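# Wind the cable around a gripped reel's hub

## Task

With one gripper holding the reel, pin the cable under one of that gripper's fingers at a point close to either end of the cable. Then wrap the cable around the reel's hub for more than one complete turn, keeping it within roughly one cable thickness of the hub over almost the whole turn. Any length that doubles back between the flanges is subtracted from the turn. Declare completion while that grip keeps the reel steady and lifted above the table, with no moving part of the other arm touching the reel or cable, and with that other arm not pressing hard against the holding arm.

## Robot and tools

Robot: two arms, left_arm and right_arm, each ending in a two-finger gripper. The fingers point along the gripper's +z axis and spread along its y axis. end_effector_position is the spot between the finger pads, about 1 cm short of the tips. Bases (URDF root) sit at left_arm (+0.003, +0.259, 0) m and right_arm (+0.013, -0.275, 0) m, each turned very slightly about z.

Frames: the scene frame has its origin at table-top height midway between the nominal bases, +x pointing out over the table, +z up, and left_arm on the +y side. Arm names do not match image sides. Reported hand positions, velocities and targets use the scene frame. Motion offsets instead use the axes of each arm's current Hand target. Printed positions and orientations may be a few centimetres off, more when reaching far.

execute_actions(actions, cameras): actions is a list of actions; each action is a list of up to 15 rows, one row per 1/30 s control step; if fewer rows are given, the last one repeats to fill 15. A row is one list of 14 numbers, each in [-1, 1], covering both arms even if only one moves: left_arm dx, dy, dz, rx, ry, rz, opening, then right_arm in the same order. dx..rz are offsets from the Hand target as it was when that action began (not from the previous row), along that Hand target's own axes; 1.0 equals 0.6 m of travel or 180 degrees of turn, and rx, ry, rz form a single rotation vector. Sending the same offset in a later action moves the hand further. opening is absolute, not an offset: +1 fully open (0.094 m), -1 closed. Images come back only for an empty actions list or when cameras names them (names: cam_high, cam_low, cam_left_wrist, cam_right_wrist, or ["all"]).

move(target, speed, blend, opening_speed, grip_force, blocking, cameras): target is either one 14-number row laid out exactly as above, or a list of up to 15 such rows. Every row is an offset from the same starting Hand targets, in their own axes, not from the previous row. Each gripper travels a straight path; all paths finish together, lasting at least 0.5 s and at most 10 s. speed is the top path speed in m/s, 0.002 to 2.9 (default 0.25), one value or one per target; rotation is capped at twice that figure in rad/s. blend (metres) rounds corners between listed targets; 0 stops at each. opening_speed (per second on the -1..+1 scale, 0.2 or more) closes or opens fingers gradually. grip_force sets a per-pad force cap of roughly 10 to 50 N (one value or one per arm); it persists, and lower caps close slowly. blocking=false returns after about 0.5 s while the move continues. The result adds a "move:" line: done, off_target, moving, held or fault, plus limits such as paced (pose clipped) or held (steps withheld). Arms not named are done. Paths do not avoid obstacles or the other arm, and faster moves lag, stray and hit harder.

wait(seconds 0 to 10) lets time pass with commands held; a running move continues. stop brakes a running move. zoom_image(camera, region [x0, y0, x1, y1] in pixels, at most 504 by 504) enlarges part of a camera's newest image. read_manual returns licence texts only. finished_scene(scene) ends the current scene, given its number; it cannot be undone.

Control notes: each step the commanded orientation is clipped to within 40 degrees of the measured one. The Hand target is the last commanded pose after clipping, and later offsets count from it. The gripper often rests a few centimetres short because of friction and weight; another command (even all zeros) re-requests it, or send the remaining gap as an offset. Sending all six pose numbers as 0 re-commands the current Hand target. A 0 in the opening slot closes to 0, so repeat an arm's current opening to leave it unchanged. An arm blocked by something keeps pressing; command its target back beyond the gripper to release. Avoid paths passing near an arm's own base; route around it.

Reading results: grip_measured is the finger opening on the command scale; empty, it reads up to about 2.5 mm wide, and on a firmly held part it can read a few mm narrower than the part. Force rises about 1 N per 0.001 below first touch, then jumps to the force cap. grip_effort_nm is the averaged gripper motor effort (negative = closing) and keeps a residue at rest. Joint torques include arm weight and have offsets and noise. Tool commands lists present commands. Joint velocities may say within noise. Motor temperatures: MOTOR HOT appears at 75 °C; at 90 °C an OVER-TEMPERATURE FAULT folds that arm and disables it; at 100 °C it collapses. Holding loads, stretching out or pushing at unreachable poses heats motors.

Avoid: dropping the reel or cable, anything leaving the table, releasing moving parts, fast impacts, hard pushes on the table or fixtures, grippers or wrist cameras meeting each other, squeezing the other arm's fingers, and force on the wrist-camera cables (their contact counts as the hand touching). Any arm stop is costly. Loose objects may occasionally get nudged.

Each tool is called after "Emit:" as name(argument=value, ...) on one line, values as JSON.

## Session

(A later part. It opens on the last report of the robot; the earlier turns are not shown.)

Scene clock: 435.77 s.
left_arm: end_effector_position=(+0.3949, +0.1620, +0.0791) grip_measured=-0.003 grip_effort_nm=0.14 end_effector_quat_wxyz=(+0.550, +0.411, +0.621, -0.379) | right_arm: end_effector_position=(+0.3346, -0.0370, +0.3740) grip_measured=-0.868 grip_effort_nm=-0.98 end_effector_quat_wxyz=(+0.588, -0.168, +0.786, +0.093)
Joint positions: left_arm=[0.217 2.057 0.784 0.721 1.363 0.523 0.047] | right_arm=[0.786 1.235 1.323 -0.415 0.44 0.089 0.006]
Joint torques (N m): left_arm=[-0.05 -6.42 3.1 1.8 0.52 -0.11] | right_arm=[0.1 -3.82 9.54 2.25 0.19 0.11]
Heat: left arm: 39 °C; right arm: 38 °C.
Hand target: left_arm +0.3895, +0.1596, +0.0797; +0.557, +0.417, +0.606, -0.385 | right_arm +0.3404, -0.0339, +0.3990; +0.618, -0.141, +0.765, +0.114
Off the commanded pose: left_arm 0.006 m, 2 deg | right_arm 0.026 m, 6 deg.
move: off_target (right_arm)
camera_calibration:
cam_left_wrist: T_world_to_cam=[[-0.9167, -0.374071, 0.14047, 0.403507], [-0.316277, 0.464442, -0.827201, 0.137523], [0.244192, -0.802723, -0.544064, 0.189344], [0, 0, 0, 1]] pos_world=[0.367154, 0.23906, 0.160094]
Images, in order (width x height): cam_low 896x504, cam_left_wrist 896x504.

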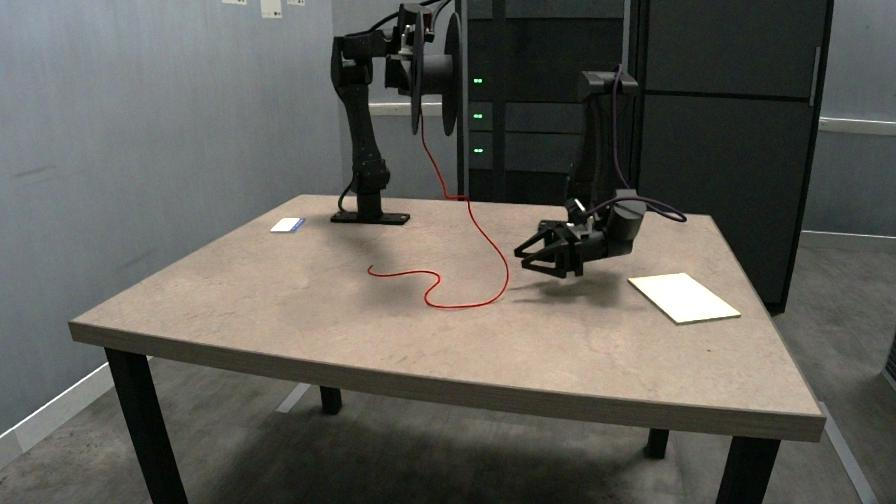

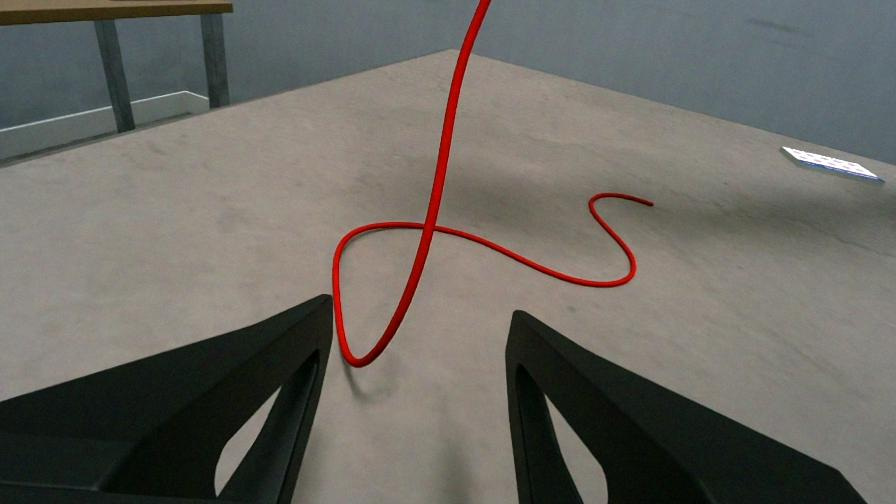

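Emit:
move(target=[0.002,0,0.093,0,0,0,0,0,0,0,0,0,0,-1], speed=0.08, cameras=["cam_left_wrist"])

Scene clock: 443.60 s.
left_arm: end_effector_position=(+0.4032, +0.1087, +0.0702) grip_measured=-0.003 grip_effort_nm=0.14 end_effector_quat_wxyz=(+0.540, +0.410, +0.618, -0.398) | right_arm: end_effector_position=(+0.3346, -0.0370, +0.3740) grip_measured=-0.868 grip_effort_nm=-0.98 end_effector_quat_wxyz=(+0.588, -0.168, +0.786, +0.093)
Joint positions: left_arm=[0.061 2.156 0.784 1.048 1.256 0.259 0.047] | right_arm=[0.786 1.235 1.323 -0.415 0.44 0.089 0.006]
Joint torques (N m): left_arm=[-0.39 -6.74 4.78 1.99 0 -0.11] | right_arm=[0.13 -3.9 9.48 2.3 0.18 0.09]
Heat: left arm: 38 °C; right arm: 38 °C.
Hand target: left_arm +0.4092, +0.1077, +0.0741; +0.557, +0.417, +0.605, -0.385 | right_arm +0.3404, -0.0339, +0.3990; +0.618, -0.141, +0.765, +0.114
Off the commanded pose: left_arm 0.007 m, 3 deg | right_arm 0.026 m, 6 deg.
move: off_target (left_arm, right_arm)
camera_calibration:
cam_left_wrist: T_world_to_cam=[[-0.923788, -0.342635, 0.17093, 0.389756], [-0.323089, 0.457924, -0.828202, 0.16104], [0.205498, -0.820309, -0.533726, 0.156387], [0, 0, 0, 1]] pos_world=[0.379945, 0.188086, 0.150221]
Images, in order (width x height): cam_left_wrist 896x504.

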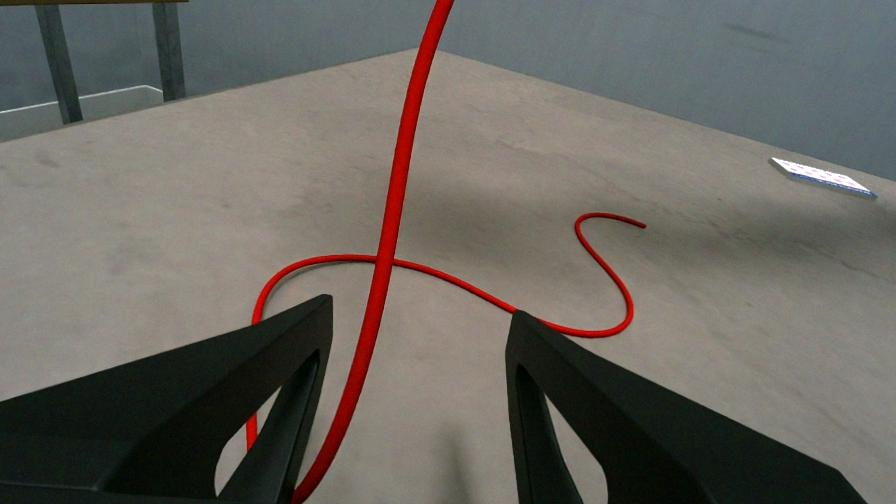

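Emit:
move(target=[0,0.02,0,0,0,0,-1,0,0,0,0,0,0,-1], speed=0.05, opening_speed=1, cameras=["cam_left_wrist"])

Scene clock: 447.77 s.
left_arm: end_effector_position=(+0.4122, +0.1091, +0.0702) grip_measured=-0.975 grip_effort_nm=-1.03 end_effector_quat_wxyz=(+0.545, +0.413, +0.613, -0.395) | right_arm: end_effector_position=(+0.3346, -0.0370, +0.3740) grip_measured=-0.868 grip_effort_nm=-0.98 end_effector_quat_wxyz=(+0.588, -0.168, +0.786, +0.093)
Joint positions: left_arm=[0.061 2.179 0.822 1.049 1.256 0.259 0.001] | right_arm=[0.786 1.235 1.323 -0.415 0.44 0.089 0.006]
Joint torques (N m): left_arm=[0.53 -6.93 6.05 1.71 0.09 -0.09] | right_arm=[0.14 -3.86 9.54 2.28 0.17 0.12]
Heat: left arm: 38 °C; right arm: 39 °C.
Hand target: left_arm +0.4205, +0.1119, +0.0740; +0.557, +0.417, +0.605, -0.385 | right_arm +0.3404, -0.0339, +0.3990; +0.618, -0.141, +0.765, +0.114
Off the commanded pose: left_arm 0.009 m, 2 deg | right_arm 0.026 m, 6 deg.
move: off_target (right_arm)
camera_calibration:
cam_left_wrist: T_world_to_cam=[[-0.926358, -0.342862, 0.155907, 0.400286], [-0.309886, 0.458522, -0.832904, 0.158691], [0.214084, -0.81988, -0.531003, 0.151126], [0, 0, 0, 1]] pos_world=[0.38763, 0.188385, 0.150016]
Images, in order (width x height): cam_left_wrist 896x504.

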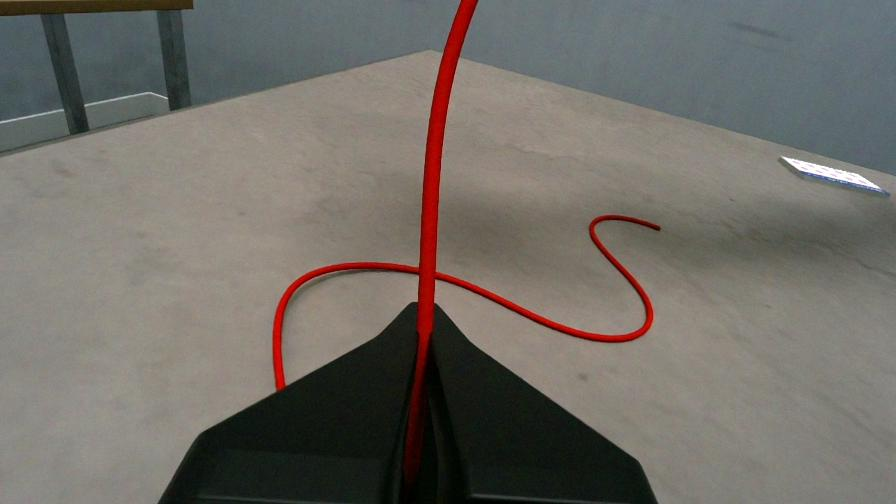

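Emit:
move(target=[[-0.215,0.13,0.056,0,0,0,-1,0,0,0,0,0,0,-1],[-0.481,0.231,0.036,0,0,0,-1,0,0,0,0,0,0,-1],[-0.713,0.13,0.015,0,0,0,-1,0,0,0,0,0,0,-1],[-0.796,-0.019,0.006,0,0,0,-1,0,0,0,0,0,0,-1]], speed=0.1, blend=0.05, cameras=["cam_left_wrist","cam_low","cam_right_wrist"])

Emit:
zoom_image(camera="cam_low", region=[340, 0, 560, 280])

Scene clock: 465.20 s.
left_arm: end_effector_position=(+0.4422, +0.0684, +0.5351) grip_measured=-0.975 grip_effort_nm=-1.04 end_effector_quat_wxyz=(+0.567, +0.399, +0.601, -0.398) | right_arm: end_effector_position=(+0.3346, -0.0370, +0.3740) grip_measured=-0.868 grip_effort_nm=-0.98 end_effector_quat_wxyz=(+0.588, -0.168, +0.786, +0.093)
Joint positions: left_arm=[-0.053 2.127 2.844 -0.812 1.131 0.06 0.001] | right_arm=[0.786 1.235 1.323 -0.415 0.44 0.089 0.006]
Joint torques (N m): left_arm=[-0.36 -10.4 6.57 1.19 -0.1 0.02] | right_arm=[-0.08 -3.79 9.62 2.24 0.16 0.1]
Heat: left arm: 39 °C; right arm: 39 °C.
Hand target: left_arm +0.4256, +0.0684, +0.5497; +0.557, +0.417, +0.606, -0.385 | right_arm +0.3404, -0.0339, +0.3990; +0.618, -0.141, +0.765, +0.114
Off the commanded pose: left_arm 0.022 m, 3 deg | right_arm 0.026 m, 6 deg.
elbow stopped short (left arm): the move would have taken joint 3 (elbow) straighter than the controller allows.
move: off_target (left_arm, right_arm)
camera_calibration:
cam_left_wrist: T_world_to_cam=[[-0.923009, -0.355452, 0.147337, 0.345662], [-0.296188, 0.41192, -0.861739, 0.586324], [0.245615, -0.839033, -0.485486, 0.321174], [0, 0, 0, 1]] pos_world=[0.413826, 0.150823, 0.610255]
cam_right_wrist: T_world_to_cam=[[0.380938, -0.908731, 0.17057, -0.23201], [-0.599736, -0.383258, -0.702446, 0.468835], [0.703707, 0.165291, -0.690996, 0.144156], [0, 0, 0, 1]] pos_world=[0.268115, -0.054978, 0.468516]
Images, in order (width x height): cam_low 896x504, cam_left_wrist 896x504, cam_right_wrist 896x504.

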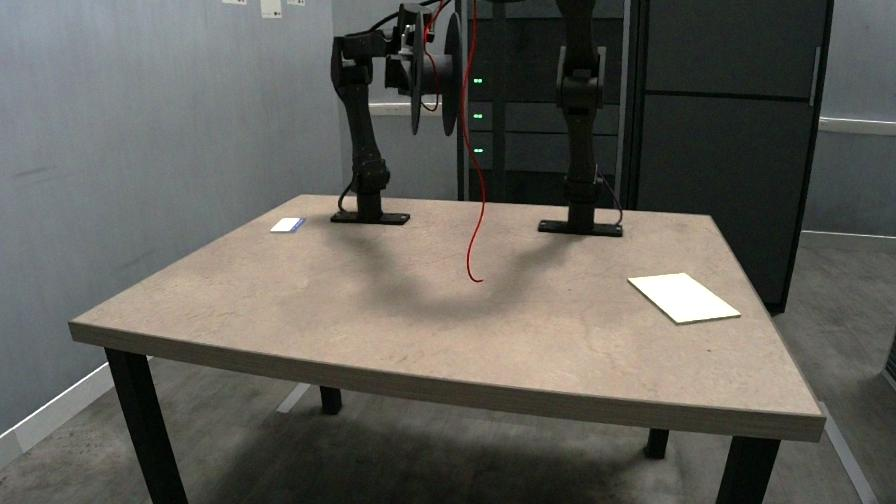

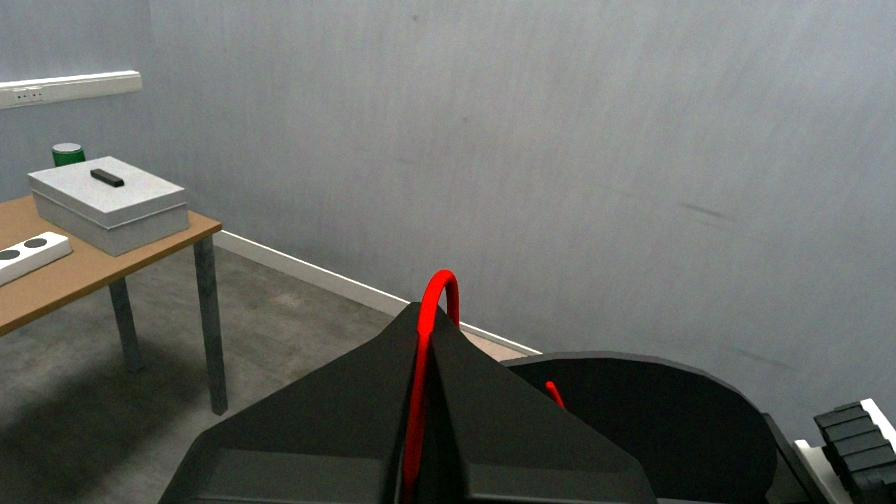

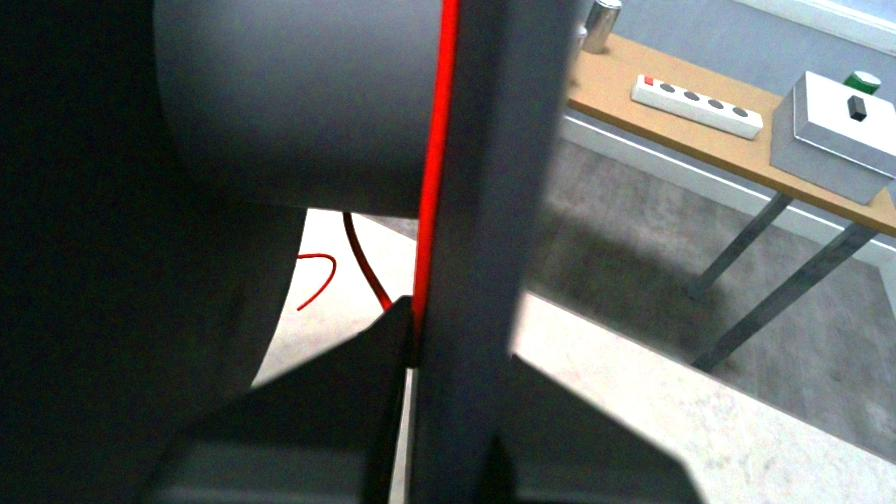

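Scaled by 1.800 from the camera's 896x504 image, which has a finer 1280x720 frame.

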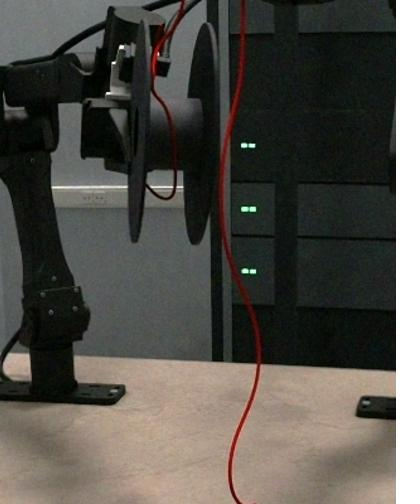

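Emit:
move(target=[[0.0585,-0.201,0.002,0,0,0,-1,0,0,0,0,0,0,-1],[0.218,-0.322,-0.004,0,0,0,-1,0,0,0,0,0,0,-1],[0.417,-0.334,0.012,0,0,0,-1,0,0,0,0,0,0,-1]], speed=0.08, blend=0.03, cameras=["cam_left_wrist","cam_low","cam_right_wrist","cam_high"])

Emit:
zoom_image(camera="cam_low", region=[340, 0, 560, 280])

Emit:
zoom_image(camera="cam_high", region=[370, 100, 530, 230])

Scene clock: 474.73 s.
left_arm: end_effector_position=(+0.2352, +0.0102, +0.2891) grip_measured=-0.975 grip_effort_nm=-1.03 end_effector_quat_wxyz=(+0.532, +0.415, +0.628, -0.388) | right_arm: end_effector_position=(+0.3348, -0.0367, +0.3736) grip_measured=-0.868 grip_effort_nm=-0.98 end_effector_quat_wxyz=(+0.588, -0.168, +0.786, +0.092)
Joint positions: left_arm=[-0.441 0.955 0.682 0.09 0.754 0.08 0.001] | right_arm=[0.786 1.237 1.323 -0.415 0.44 0.089 0.006]
Joint torques (N m): left_arm=[-0.66 -2.85 5.65 2.33 -0.08 -0.09] | right_arm=[-0.13 -4.04 9.44 2.24 0.18 0.09]
Heat: left arm: 39 °C; right arm: 39 °C.
Hand target: left_arm +0.2332, +0.0095, +0.3002; +0.558, +0.417, +0.606, -0.385 | right_arm +0.3404, -0.0339, +0.3989; +0.618, -0.141, +0.765, +0.114
Off the commanded pose: left_arm 0.011 m, 4 deg | right_arm 0.026 m, 6 deg.
move: off_target (left_arm, right_arm)
camera_calibration:
cam_left_wrist: T_world_to_cam=[[-0.920236, -0.354033, 0.166814, 0.163805], [-0.332669, 0.483089, -0.809911, 0.329913], [0.206149, -0.800803, -0.562332, 0.234938], [0, 0, 0, 1]] pos_world=[0.212059, 0.0867541, 0.371988]
cam_right_wrist: T_world_to_cam=[[0.381069, -0.908591, 0.171026, -0.231986], [-0.600323, -0.383847, -0.701622, 0.468531], [0.703135, 0.164695, -0.69172, 0.14415], [0, 0, 0, 1]] pos_world=[0.268316, -0.0546769, 0.468119]

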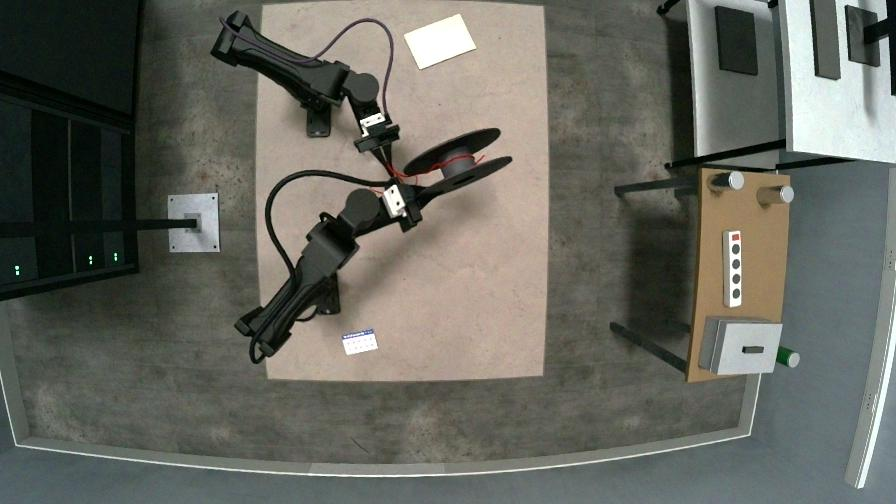

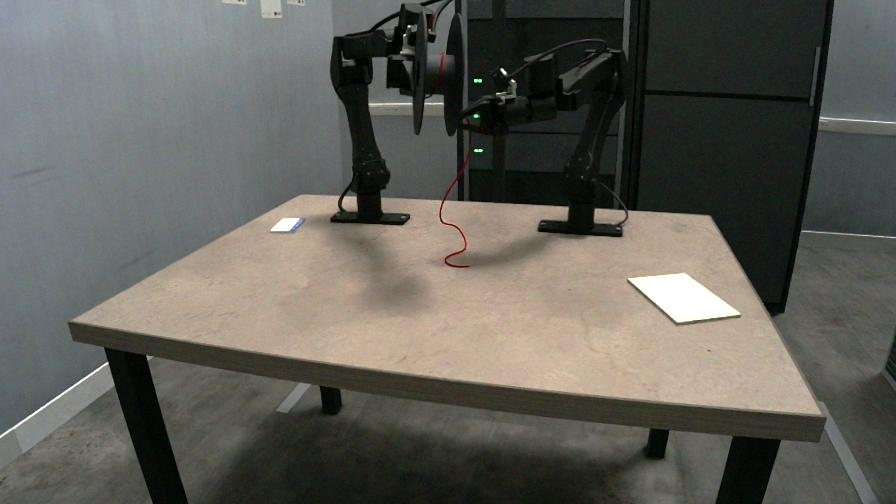

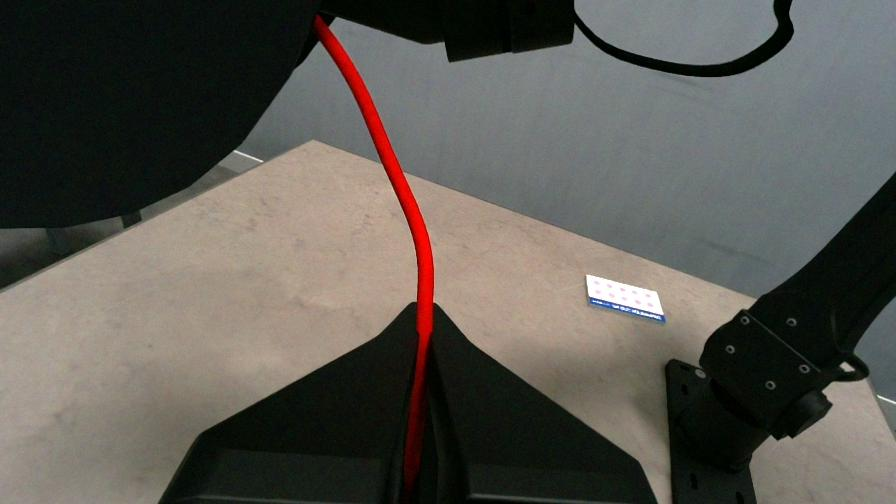

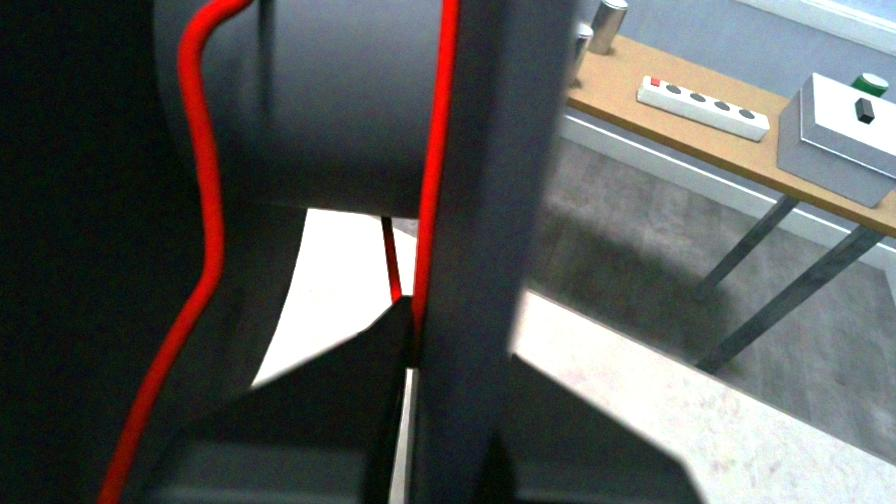

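Scaled by 1.800 from the camera's 896x504 image, which has a finer 1280x720 frame.

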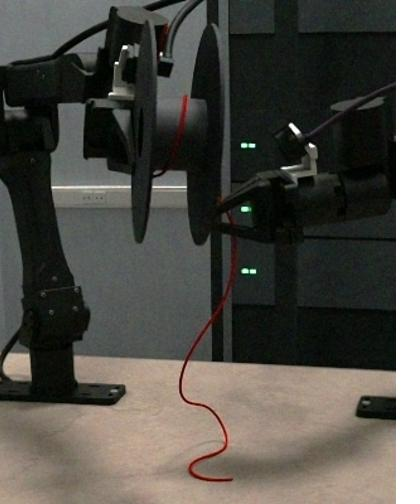

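Scaled by 3.150 from the camera's 896x504 image, which has a finer 1280x720 frame.

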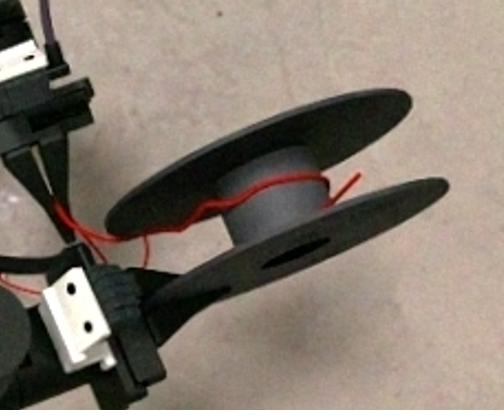

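Emit:
move(target=[[0.097,0.0665,0.043,0,0,0,-1,0,0,0,0,0,0,-1],[0.163,0.2,0.05,0,0,0,-1,0,0,0,0,0,0,-1]], speed=0.08, blend=[0.03,0], cameras=["cam_high","cam_right_wrist","cam_low"])

Scene clock: 501.87 s.
left_arm: end_effector_position=(+0.3442, +0.0259, +0.2141) grip_measured=-0.975 grip_effort_nm=-1.03 end_effector_quat_wxyz=(+0.569, +0.425, +0.586, -0.391) | right_arm: end_effector_position=(+0.3366, -0.0304, +0.3626) grip_measured=-0.868 grip_effort_nm=-0.98 end_effector_quat_wxyz=(+0.576, -0.179, +0.792, +0.093)
Joint positions: left_arm=[-0.215 1.565 0.669 0.808 1.003 0.1 0.001] | right_arm=[0.786 1.256 1.318 -0.419 0.422 0.089 0.006]
Joint torques (N m): left_arm=[1.47 -3.14 6.52 1.21 0.01 0.17] | right_arm=[0.13 -6.2 9.61 2.32 0.39 0.17]
Heat: left arm: 40 °C; right arm: 40 °C.
Hand target: left_arm +0.3530, +0.0316, +0.2000; +0.557, +0.417, +0.606, -0.385 | right_arm +0.3404, -0.0339, +0.3989; +0.618, -0.141, +0.765, +0.114
Off the commanded pose: left_arm 0.017 m, 3 deg | right_arm 0.037 m, 8 deg.
move: off_target (left_arm, right_arm)
camera_calibration:
cam_right_wrist: T_world_to_cam=[[0.400995, -0.898795, 0.177118, -0.233614], [-0.610133, -0.406254, -0.680217, 0.459221], [0.68333, 0.164698, -0.711291, 0.147938], [0, 0, 0, 1]] pos_world=[0.272773, -0.0477756, 0.458974]
Images, in order (width x height): cam_high 896x504, cam_low 896x504, cam_right_wrist 896x504.

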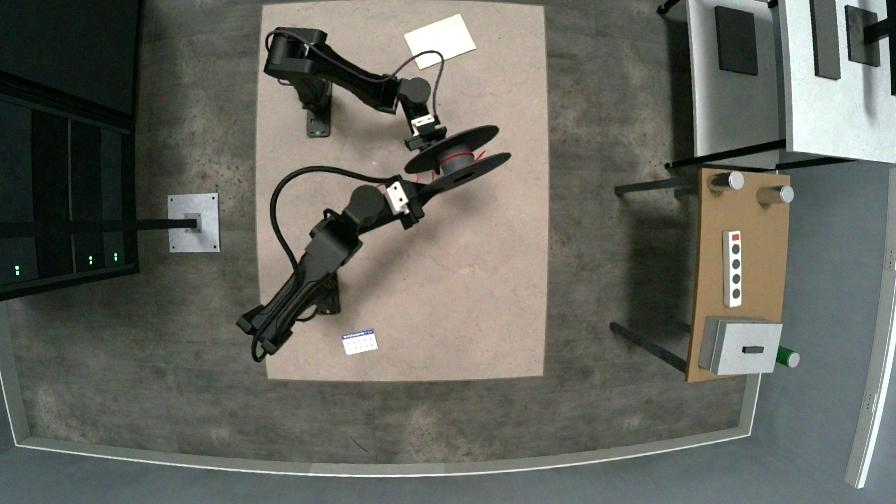

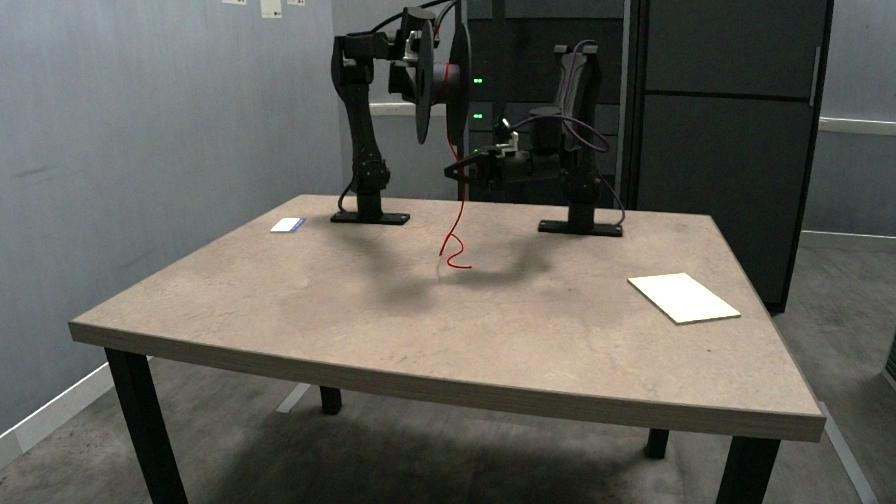

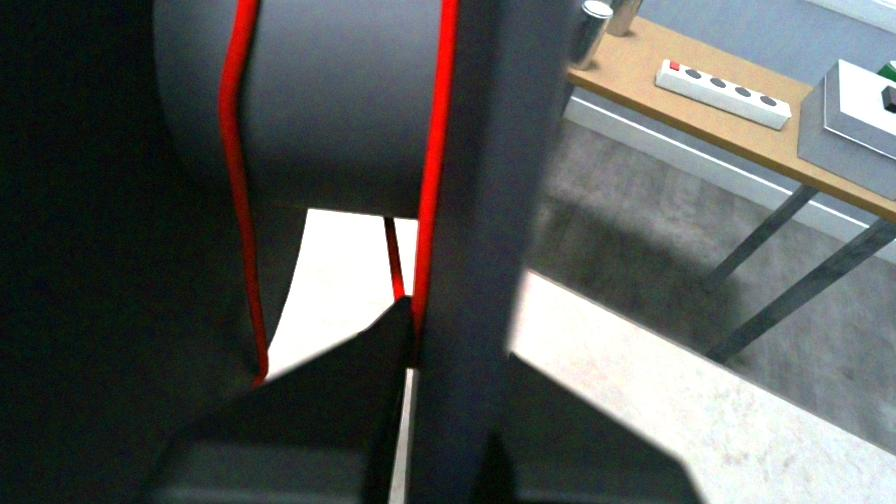

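Emit:
move(target=[[-0.037,-0.026,0.047,0,0,0,-1,0,0,0,0,0,0,-1],[-0.037,-0.026,0.047,0,0,0,-0.75,0,0,0,0,0,0,-1]], speed=0.06, cameras=["all"], opening_speed=0.2)

Scene clock: 516.33 s.
left_arm: end_effector_position=(+0.3445, +0.0009, +0.2120) grip_measured=-0.753 grip_effort_nm=0.14 end_effector_quat_wxyz=(+0.557, +0.418, +0.604, -0.387) | right_arm: end_effector_position=(+0.3367, -0.0306, +0.3626) grip_measured=-0.868 grip_effort_nm=-0.98 end_effector_quat_wxyz=(+0.576, -0.179, +0.792, +0.092)
Joint positions: left_arm=[-0.305 1.565 0.702 0.735 0.894 0.098 0.012] | right_arm=[0.786 1.256 1.318 -0.419 0.423 0.089 0.006]
Joint torques (N m): left_arm=[-0.51 -5.57 8.99 1.31 -0.1 -0.07] | right_arm=[0.01 -6.38 9.85 2.26 0.33 0.11]
Heat: left arm: 38 °C; right arm: 40 °C.
Hand target: left_arm +0.3490, -0.0020, +0.2199; +0.557, +0.417, +0.605, -0.385 | right_arm +0.3404, -0.0339, +0.3989; +0.618, -0.141, +0.765, +0.114
Off the commanded pose: left_arm 0.009 m, 0 deg | right_arm 0.037 m, 8 deg.
move: off_target (right_arm)
camera_calibration:
cam_left_wrist: T_world_to_cam=[[-0.93007, -0.345928, 0.123709, 0.286516], [-0.281874, 0.455959, -0.844185, 0.298176], [0.235621, -0.820021, -0.521582, 0.142713], [0, 0, 0, 1]] pos_world=[0.316902, 0.0801856, 0.290707]
cam_right_wrist: T_world_to_cam=[[0.399627, -0.899324, 0.177523, -0.233539], [-0.610476, -0.405566, -0.68032, 0.459353], [0.683825, 0.163501, -0.711091, 0.147672], [0, 0, 0, 1]] pos_world=[0.272771, -0.0478736, 0.458974]

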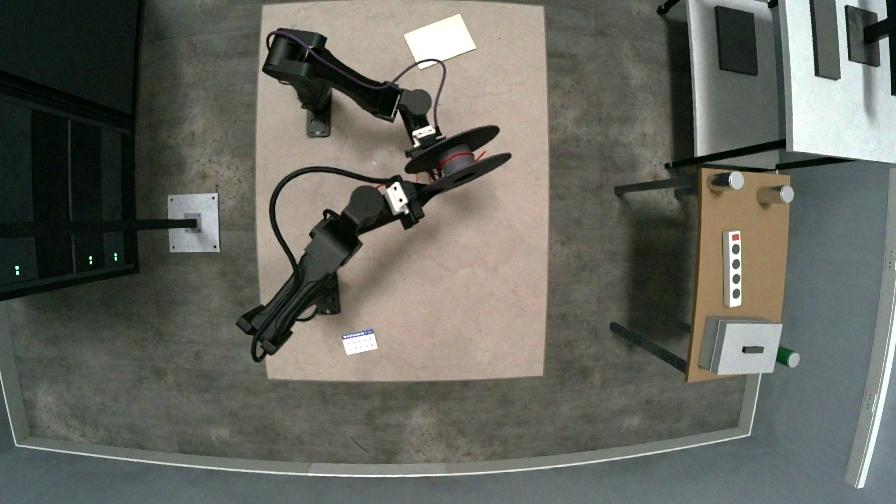

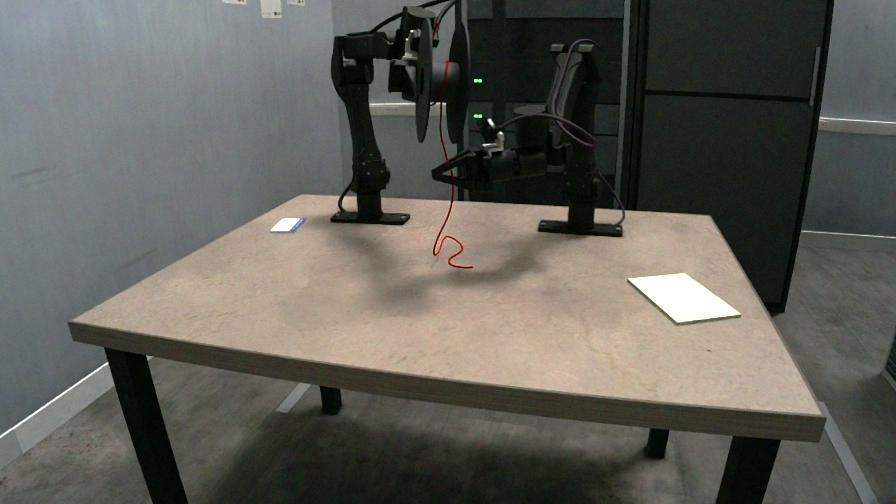

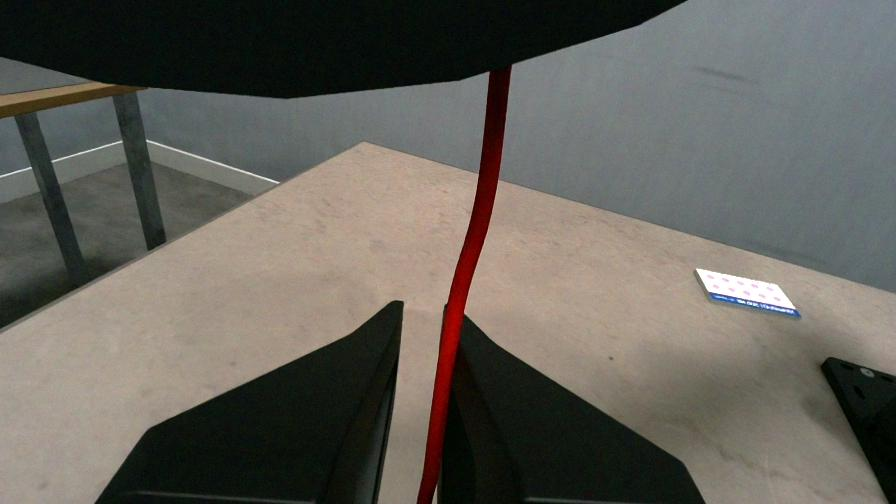

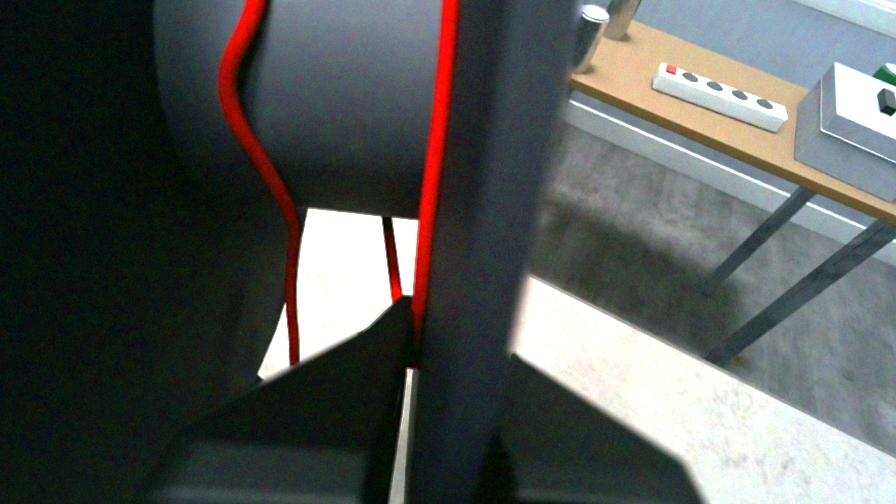

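Emit:
move(target=[0.166,0.0,0.014,0,0,0,-0.6,0,0,0,0,0,0,-1], speed=0.1, cameras=["cam_left_wrist","cam_right_wrist"])

Scene clock: 521.33 s.
left_arm: end_effector_position=(+0.3495, -0.0007, +0.1157) grip_measured=-0.603 grip_effort_nm=0.14 end_effector_quat_wxyz=(+0.539, +0.413, +0.620, -0.392) | right_arm: end_effector_position=(+0.3367, -0.0306, +0.3626) grip_measured=-0.868 grip_effort_nm=-0.98 end_effector_quat_wxyz=(+0.576, -0.179, +0.792, +0.092)
Joint positions: left_arm=[-0.305 1.904 0.606 1.121 0.894 0.098 0.019] | right_arm=[0.786 1.256 1.318 -0.419 0.423 0.089 0.006]
Joint torques (N m): left_arm=[-0.62 -5.57 3.41 2.26 -0.09 -0.01] | right_arm=[0.08 -6.32 9.78 2.28 0.38 0.15]
Heat: left arm: 38 °C; right arm: 40 °C.
Hand target: left_arm +0.3490, -0.0023, +0.1199; +0.557, +0.417, +0.606, -0.385 | right_arm +0.3404, -0.0339, +0.3989; +0.618, -0.141, +0.765, +0.114
Off the commanded pose: left_arm 0.005 m, 3 deg | right_arm 0.037 m, 8 deg.
move: off_target (left_arm, right_arm)
camera_calibration:
cam_left_wrist: T_world_to_cam=[[-0.923323, -0.348212, 0.161937, 0.295654], [-0.32111, 0.468776, -0.822884, 0.230213], [0.210626, -0.811787, -0.544646, 0.10143], [0, 0, 0, 1]] pos_world=[0.325544, 0.0773716, 0.196805]
cam_right_wrist: T_world_to_cam=[[0.399627, -0.899324, 0.177523, -0.233539], [-0.610476, -0.405566, -0.68032, 0.459353], [0.683825, 0.163501, -0.711091, 0.147672], [0, 0, 0, 1]] pos_world=[0.272771, -0.0478736, 0.458974]
Images, in order (width x height): cam_left_wrist 896x504, cam_right_wrist 896x504.

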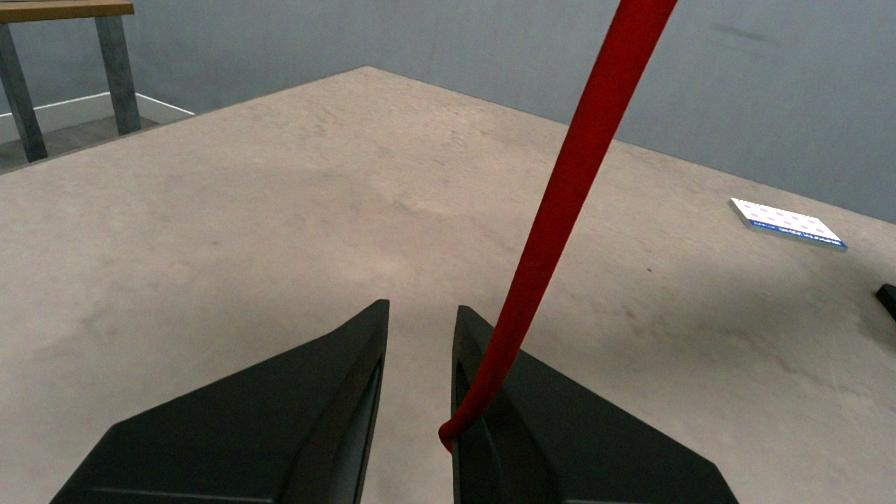

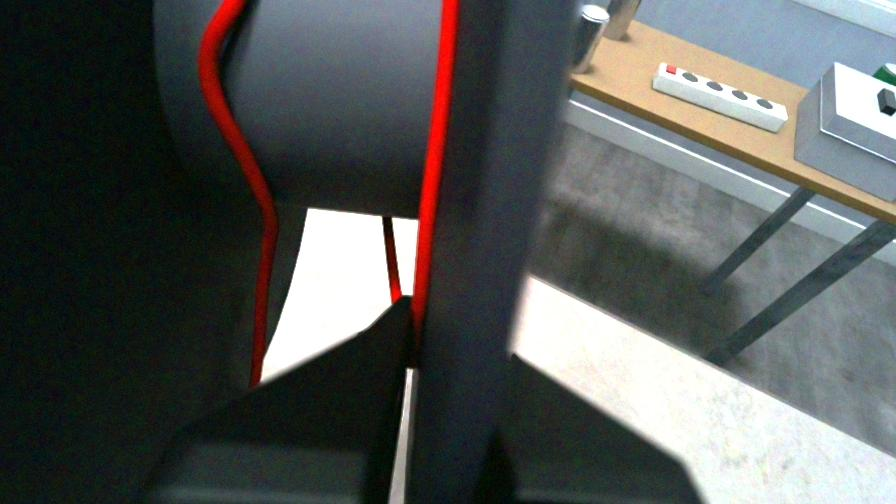

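Emit:
move(target=[0.1,-0.02,0.0,0,0,0,-0.5,0,0,0,0,0,0,-1], speed=0.08, cameras=["cam_left_wrist","cam_low"])

Scene clock: 526.30 s.
left_arm: end_effector_position=(+0.3368, -0.0004, +0.0538) grip_measured=-0.503 grip_effort_nm=0.14 end_effector_quat_wxyz=(+0.535, +0.413, +0.624, -0.392) | right_arm: end_effector_position=(+0.3367, -0.0306, +0.3626) grip_measured=-0.868 grip_effort_nm=-0.98 end_effector_quat_wxyz=(+0.576, -0.179, +0.792, +0.092)
Joint positions: left_arm=[-0.317 2.173 0.556 1.428 0.88 0.098 0.023] | right_arm=[0.786 1.256 1.318 -0.419 0.423 0.089 0.006]
Joint torques (N m): left_arm=[-0.65 -5.65 2.04 2.41 -0.07 -0.03] | right_arm=[0.23 -6.27 9.74 2.36 0.35 0.09]
Heat: left arm: 39 °C; right arm: 40 °C.
Hand target: left_arm +0.3360, -0.0020, +0.0602; +0.558, +0.417, +0.605, -0.385 | right_arm +0.3404, -0.0339, +0.3989; +0.618, -0.141, +0.765, +0.114
Off the commanded pose: left_arm 0.007 m, 3 deg | right_arm 0.037 m, 8 deg.
move: off_target (left_arm, right_arm)
camera_calibration:
cam_left_wrist: T_world_to_cam=[[-0.921484, -0.349675, 0.169099, 0.293115], [-0.329565, 0.473483, -0.816824, 0.177547], [0.205557, -0.808419, -0.551548, 0.0727801], [0, 0, 0, 1]] pos_world=[0.313654, 0.0772661, 0.135601]
Images, in order (width x height): cam_low 896x504, cam_left_wrist 896x504.

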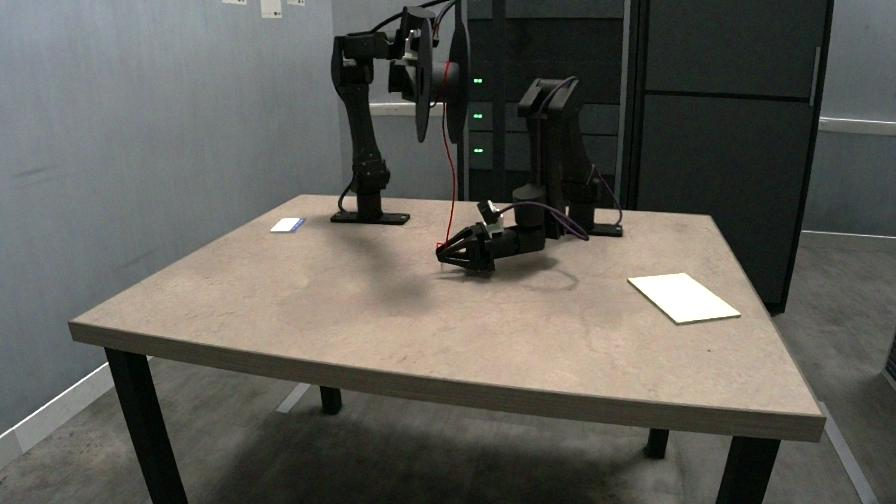

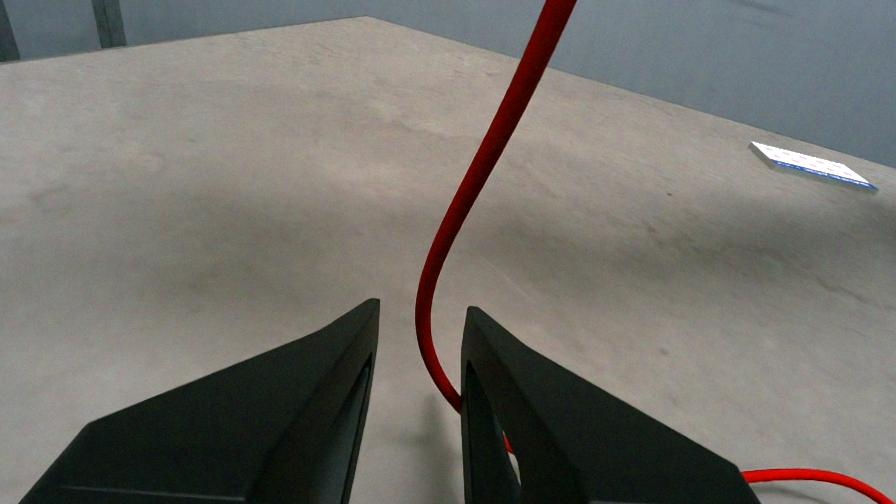

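Emit:
move(target=[[0,0,0.013,0,0,0,-0.5,0,0,0,0,0,0,-1],[0,0,0.013,0,0,0,-1,0,0,0,0,0,0,-1]], speed=0.05, opening_speed=0.5, cameras=["cam_left_wrist","cam_right_wrist"])

Scene clock: 531.20 s.
left_arm: end_effector_position=(+0.3339, -0.0055, +0.0479) grip_measured=-0.939 grip_effort_nm=-1.03 end_effector_quat_wxyz=(+0.529, +0.413, +0.629, -0.392) | right_arm: end_effector_position=(+0.3367, -0.0306, +0.3626) grip_measured=-0.868 grip_effort_nm=-0.98 end_effector_quat_wxyz=(+0.576, -0.179, +0.792, +0.092)
Joint positions: left_arm=[-0.338 2.187 0.556 1.428 0.86 0.098 0.003] | right_arm=[0.786 1.256 1.318 -0.419 0.423 0.089 0.006]
Joint torques (N m): left_arm=[-0.62 -5.87 3.73 2.38 -0.07 -0.07] | right_arm=[-0.06 -6.02 9.78 2.27 0.35 0.14]
Heat: left arm: 40 °C; right arm: 40 °C.
Hand target: left_arm +0.3388, -0.0092, +0.0595; +0.557, +0.417, +0.606, -0.385 | right_arm +0.3404, -0.0339, +0.3989; +0.618, -0.141, +0.765, +0.114
Off the commanded pose: left_arm 0.013 m, 4 deg | right_arm 0.037 m, 8 deg.
move: off_target (left_arm, right_arm); target 2's new opening was sent with left_arm's hand 0.013 m and 4 deg from that target
camera_calibration:
cam_left_wrist: T_world_to_cam=[[-0.919636, -0.350537, 0.177183, 0.288619], [-0.33898, 0.480471, -0.808851, 0.17698], [0.198401, -0.80391, -0.560684, 0.0688147], [0, 0, 0, 1]] pos_world=[0.311764, 0.0714587, 0.130595]
cam_right_wrist: T_world_to_cam=[[0.399627, -0.899324, 0.177523, -0.233539], [-0.610476, -0.405566, -0.68032, 0.459353], [0.683825, 0.163501, -0.711091, 0.147672], [0, 0, 0, 1]] pos_world=[0.272771, -0.0478736, 0.458974]
Images, in order (width x height): cam_left_wrist 896x504, cam_right_wrist 896x504.

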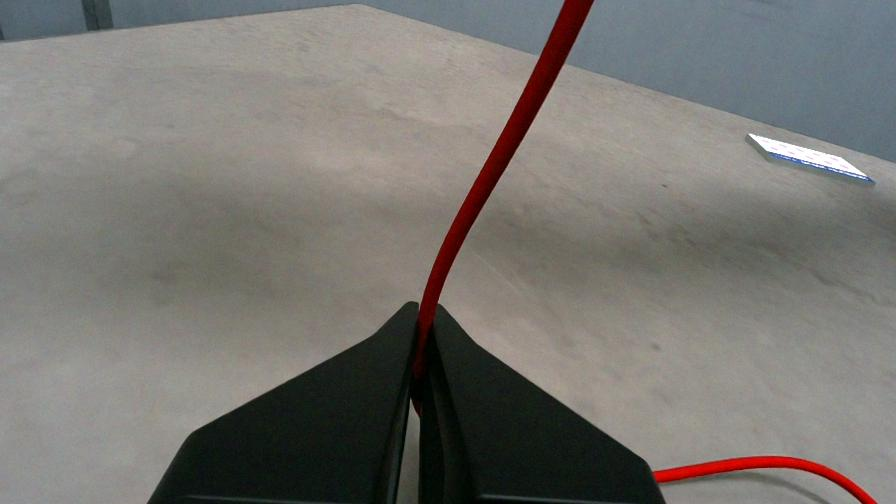

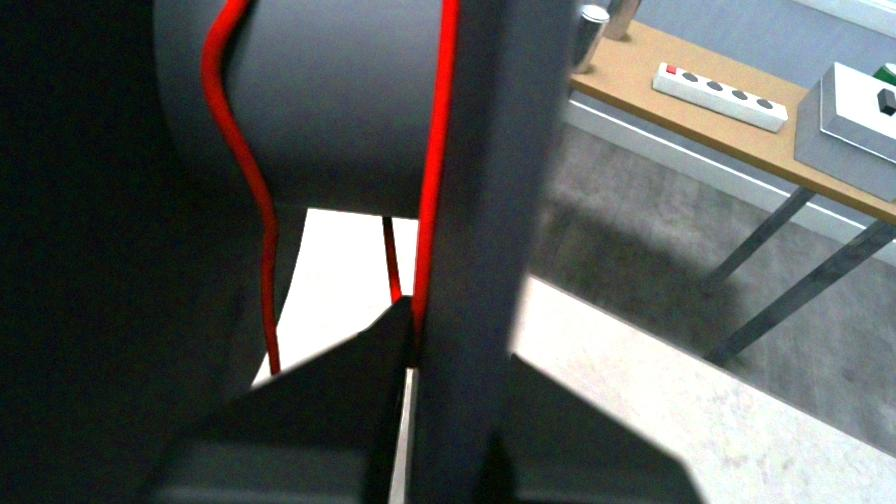

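Emit:
move(target=[[-0.162,0.33,-0.08,0,0,0,-1,0,0,0,0,0,0,-1],[-0.494,0.463,-0.105,0,0,0,-1,0,0,0,0,0,0,-1],[-0.726,0.346,-0.127,0,0,0,-1,0,0,0,0,0,0,-1]], speed=0.1, blend=[0.05,0.05,0], cameras=["cam_right_wrist","cam_high","cam_low"])

Scene clock: 545.17 s.
left_arm: end_effector_position=(+0.5272, +0.1049, +0.4847) grip_measured=-0.939 grip_effort_nm=-1.03 end_effector_quat_wxyz=(+0.585, +0.384, +0.593, -0.398) | right_arm: end_effector_position=(+0.3367, -0.0306, +0.3626) grip_measured=-0.868 grip_effort_nm=-0.98 end_effector_quat_wxyz=(+0.576, -0.179, +0.792, +0.092)
Joint positions: left_arm=[0.035 2.323 2.836 -0.506 1.196 -0.029 0.003] | right_arm=[0.786 1.256 1.318 -0.419 0.423 0.089 0.006]
Joint torques (N m): left_arm=[-0.44 -11.03 8.12 1.34 -0.13 -0.1] | right_arm=[-0.01 -6.3 10.02 2.26 0.38 0.11]
Heat: left arm: 40 °C; right arm: 40 °C.
Hand target: left_arm +0.5191, +0.1025, +0.4995; +0.557, +0.417, +0.606, -0.385 | right_arm +0.3404, -0.0339, +0.3989; +0.618, -0.141, +0.765, +0.114
Off the commanded pose: left_arm 0.017 m, 5 deg | right_arm 0.037 m, 8 deg.
elbow stopped short (left arm): the move would have taken joint 3 (elbow) straighter than the controller allows.
move: off_target (left_arm, right_arm)
camera_calibration:
cam_right_wrist: T_world_to_cam=[[0.399627, -0.899324, 0.177523, -0.233539], [-0.610476, -0.405566, -0.68032, 0.459353], [0.683825, 0.163501, -0.711091, 0.147672], [0, 0, 0, 1]] pos_world=[0.272771, -0.0478736, 0.458974]
Images, in order (width x height): cam_high 896x504, cam_low 896x504, cam_right_wrist 896x504.

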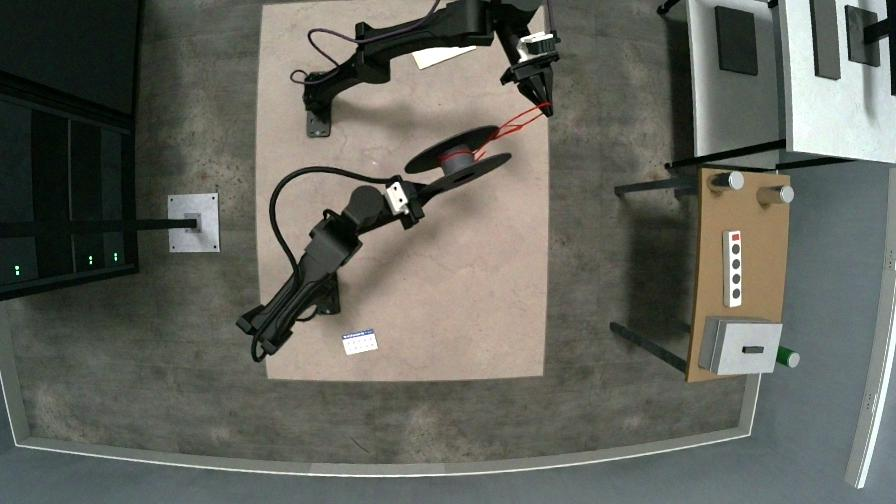

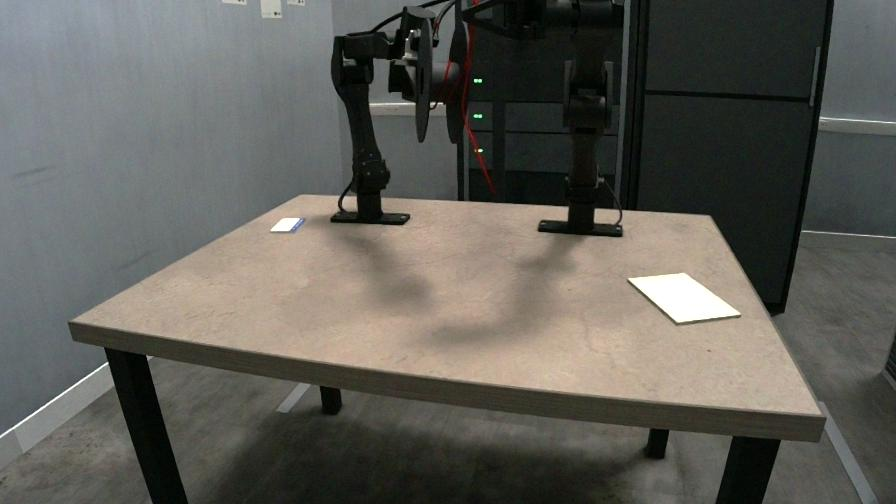

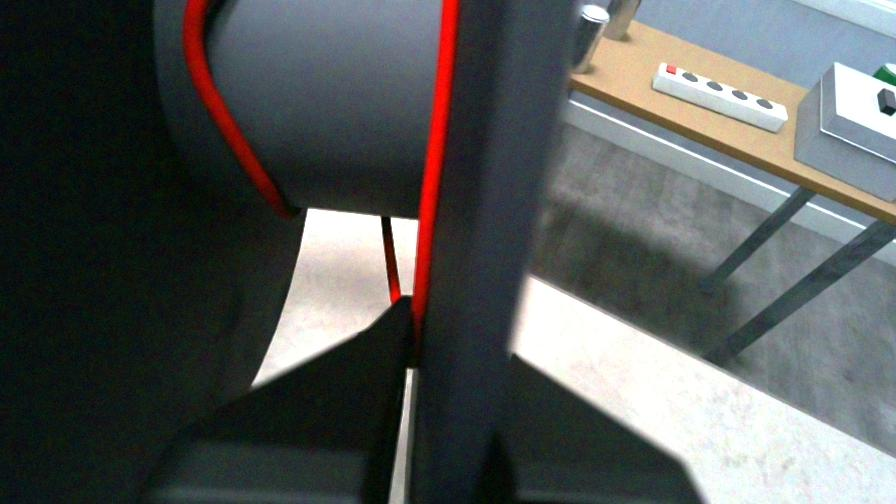

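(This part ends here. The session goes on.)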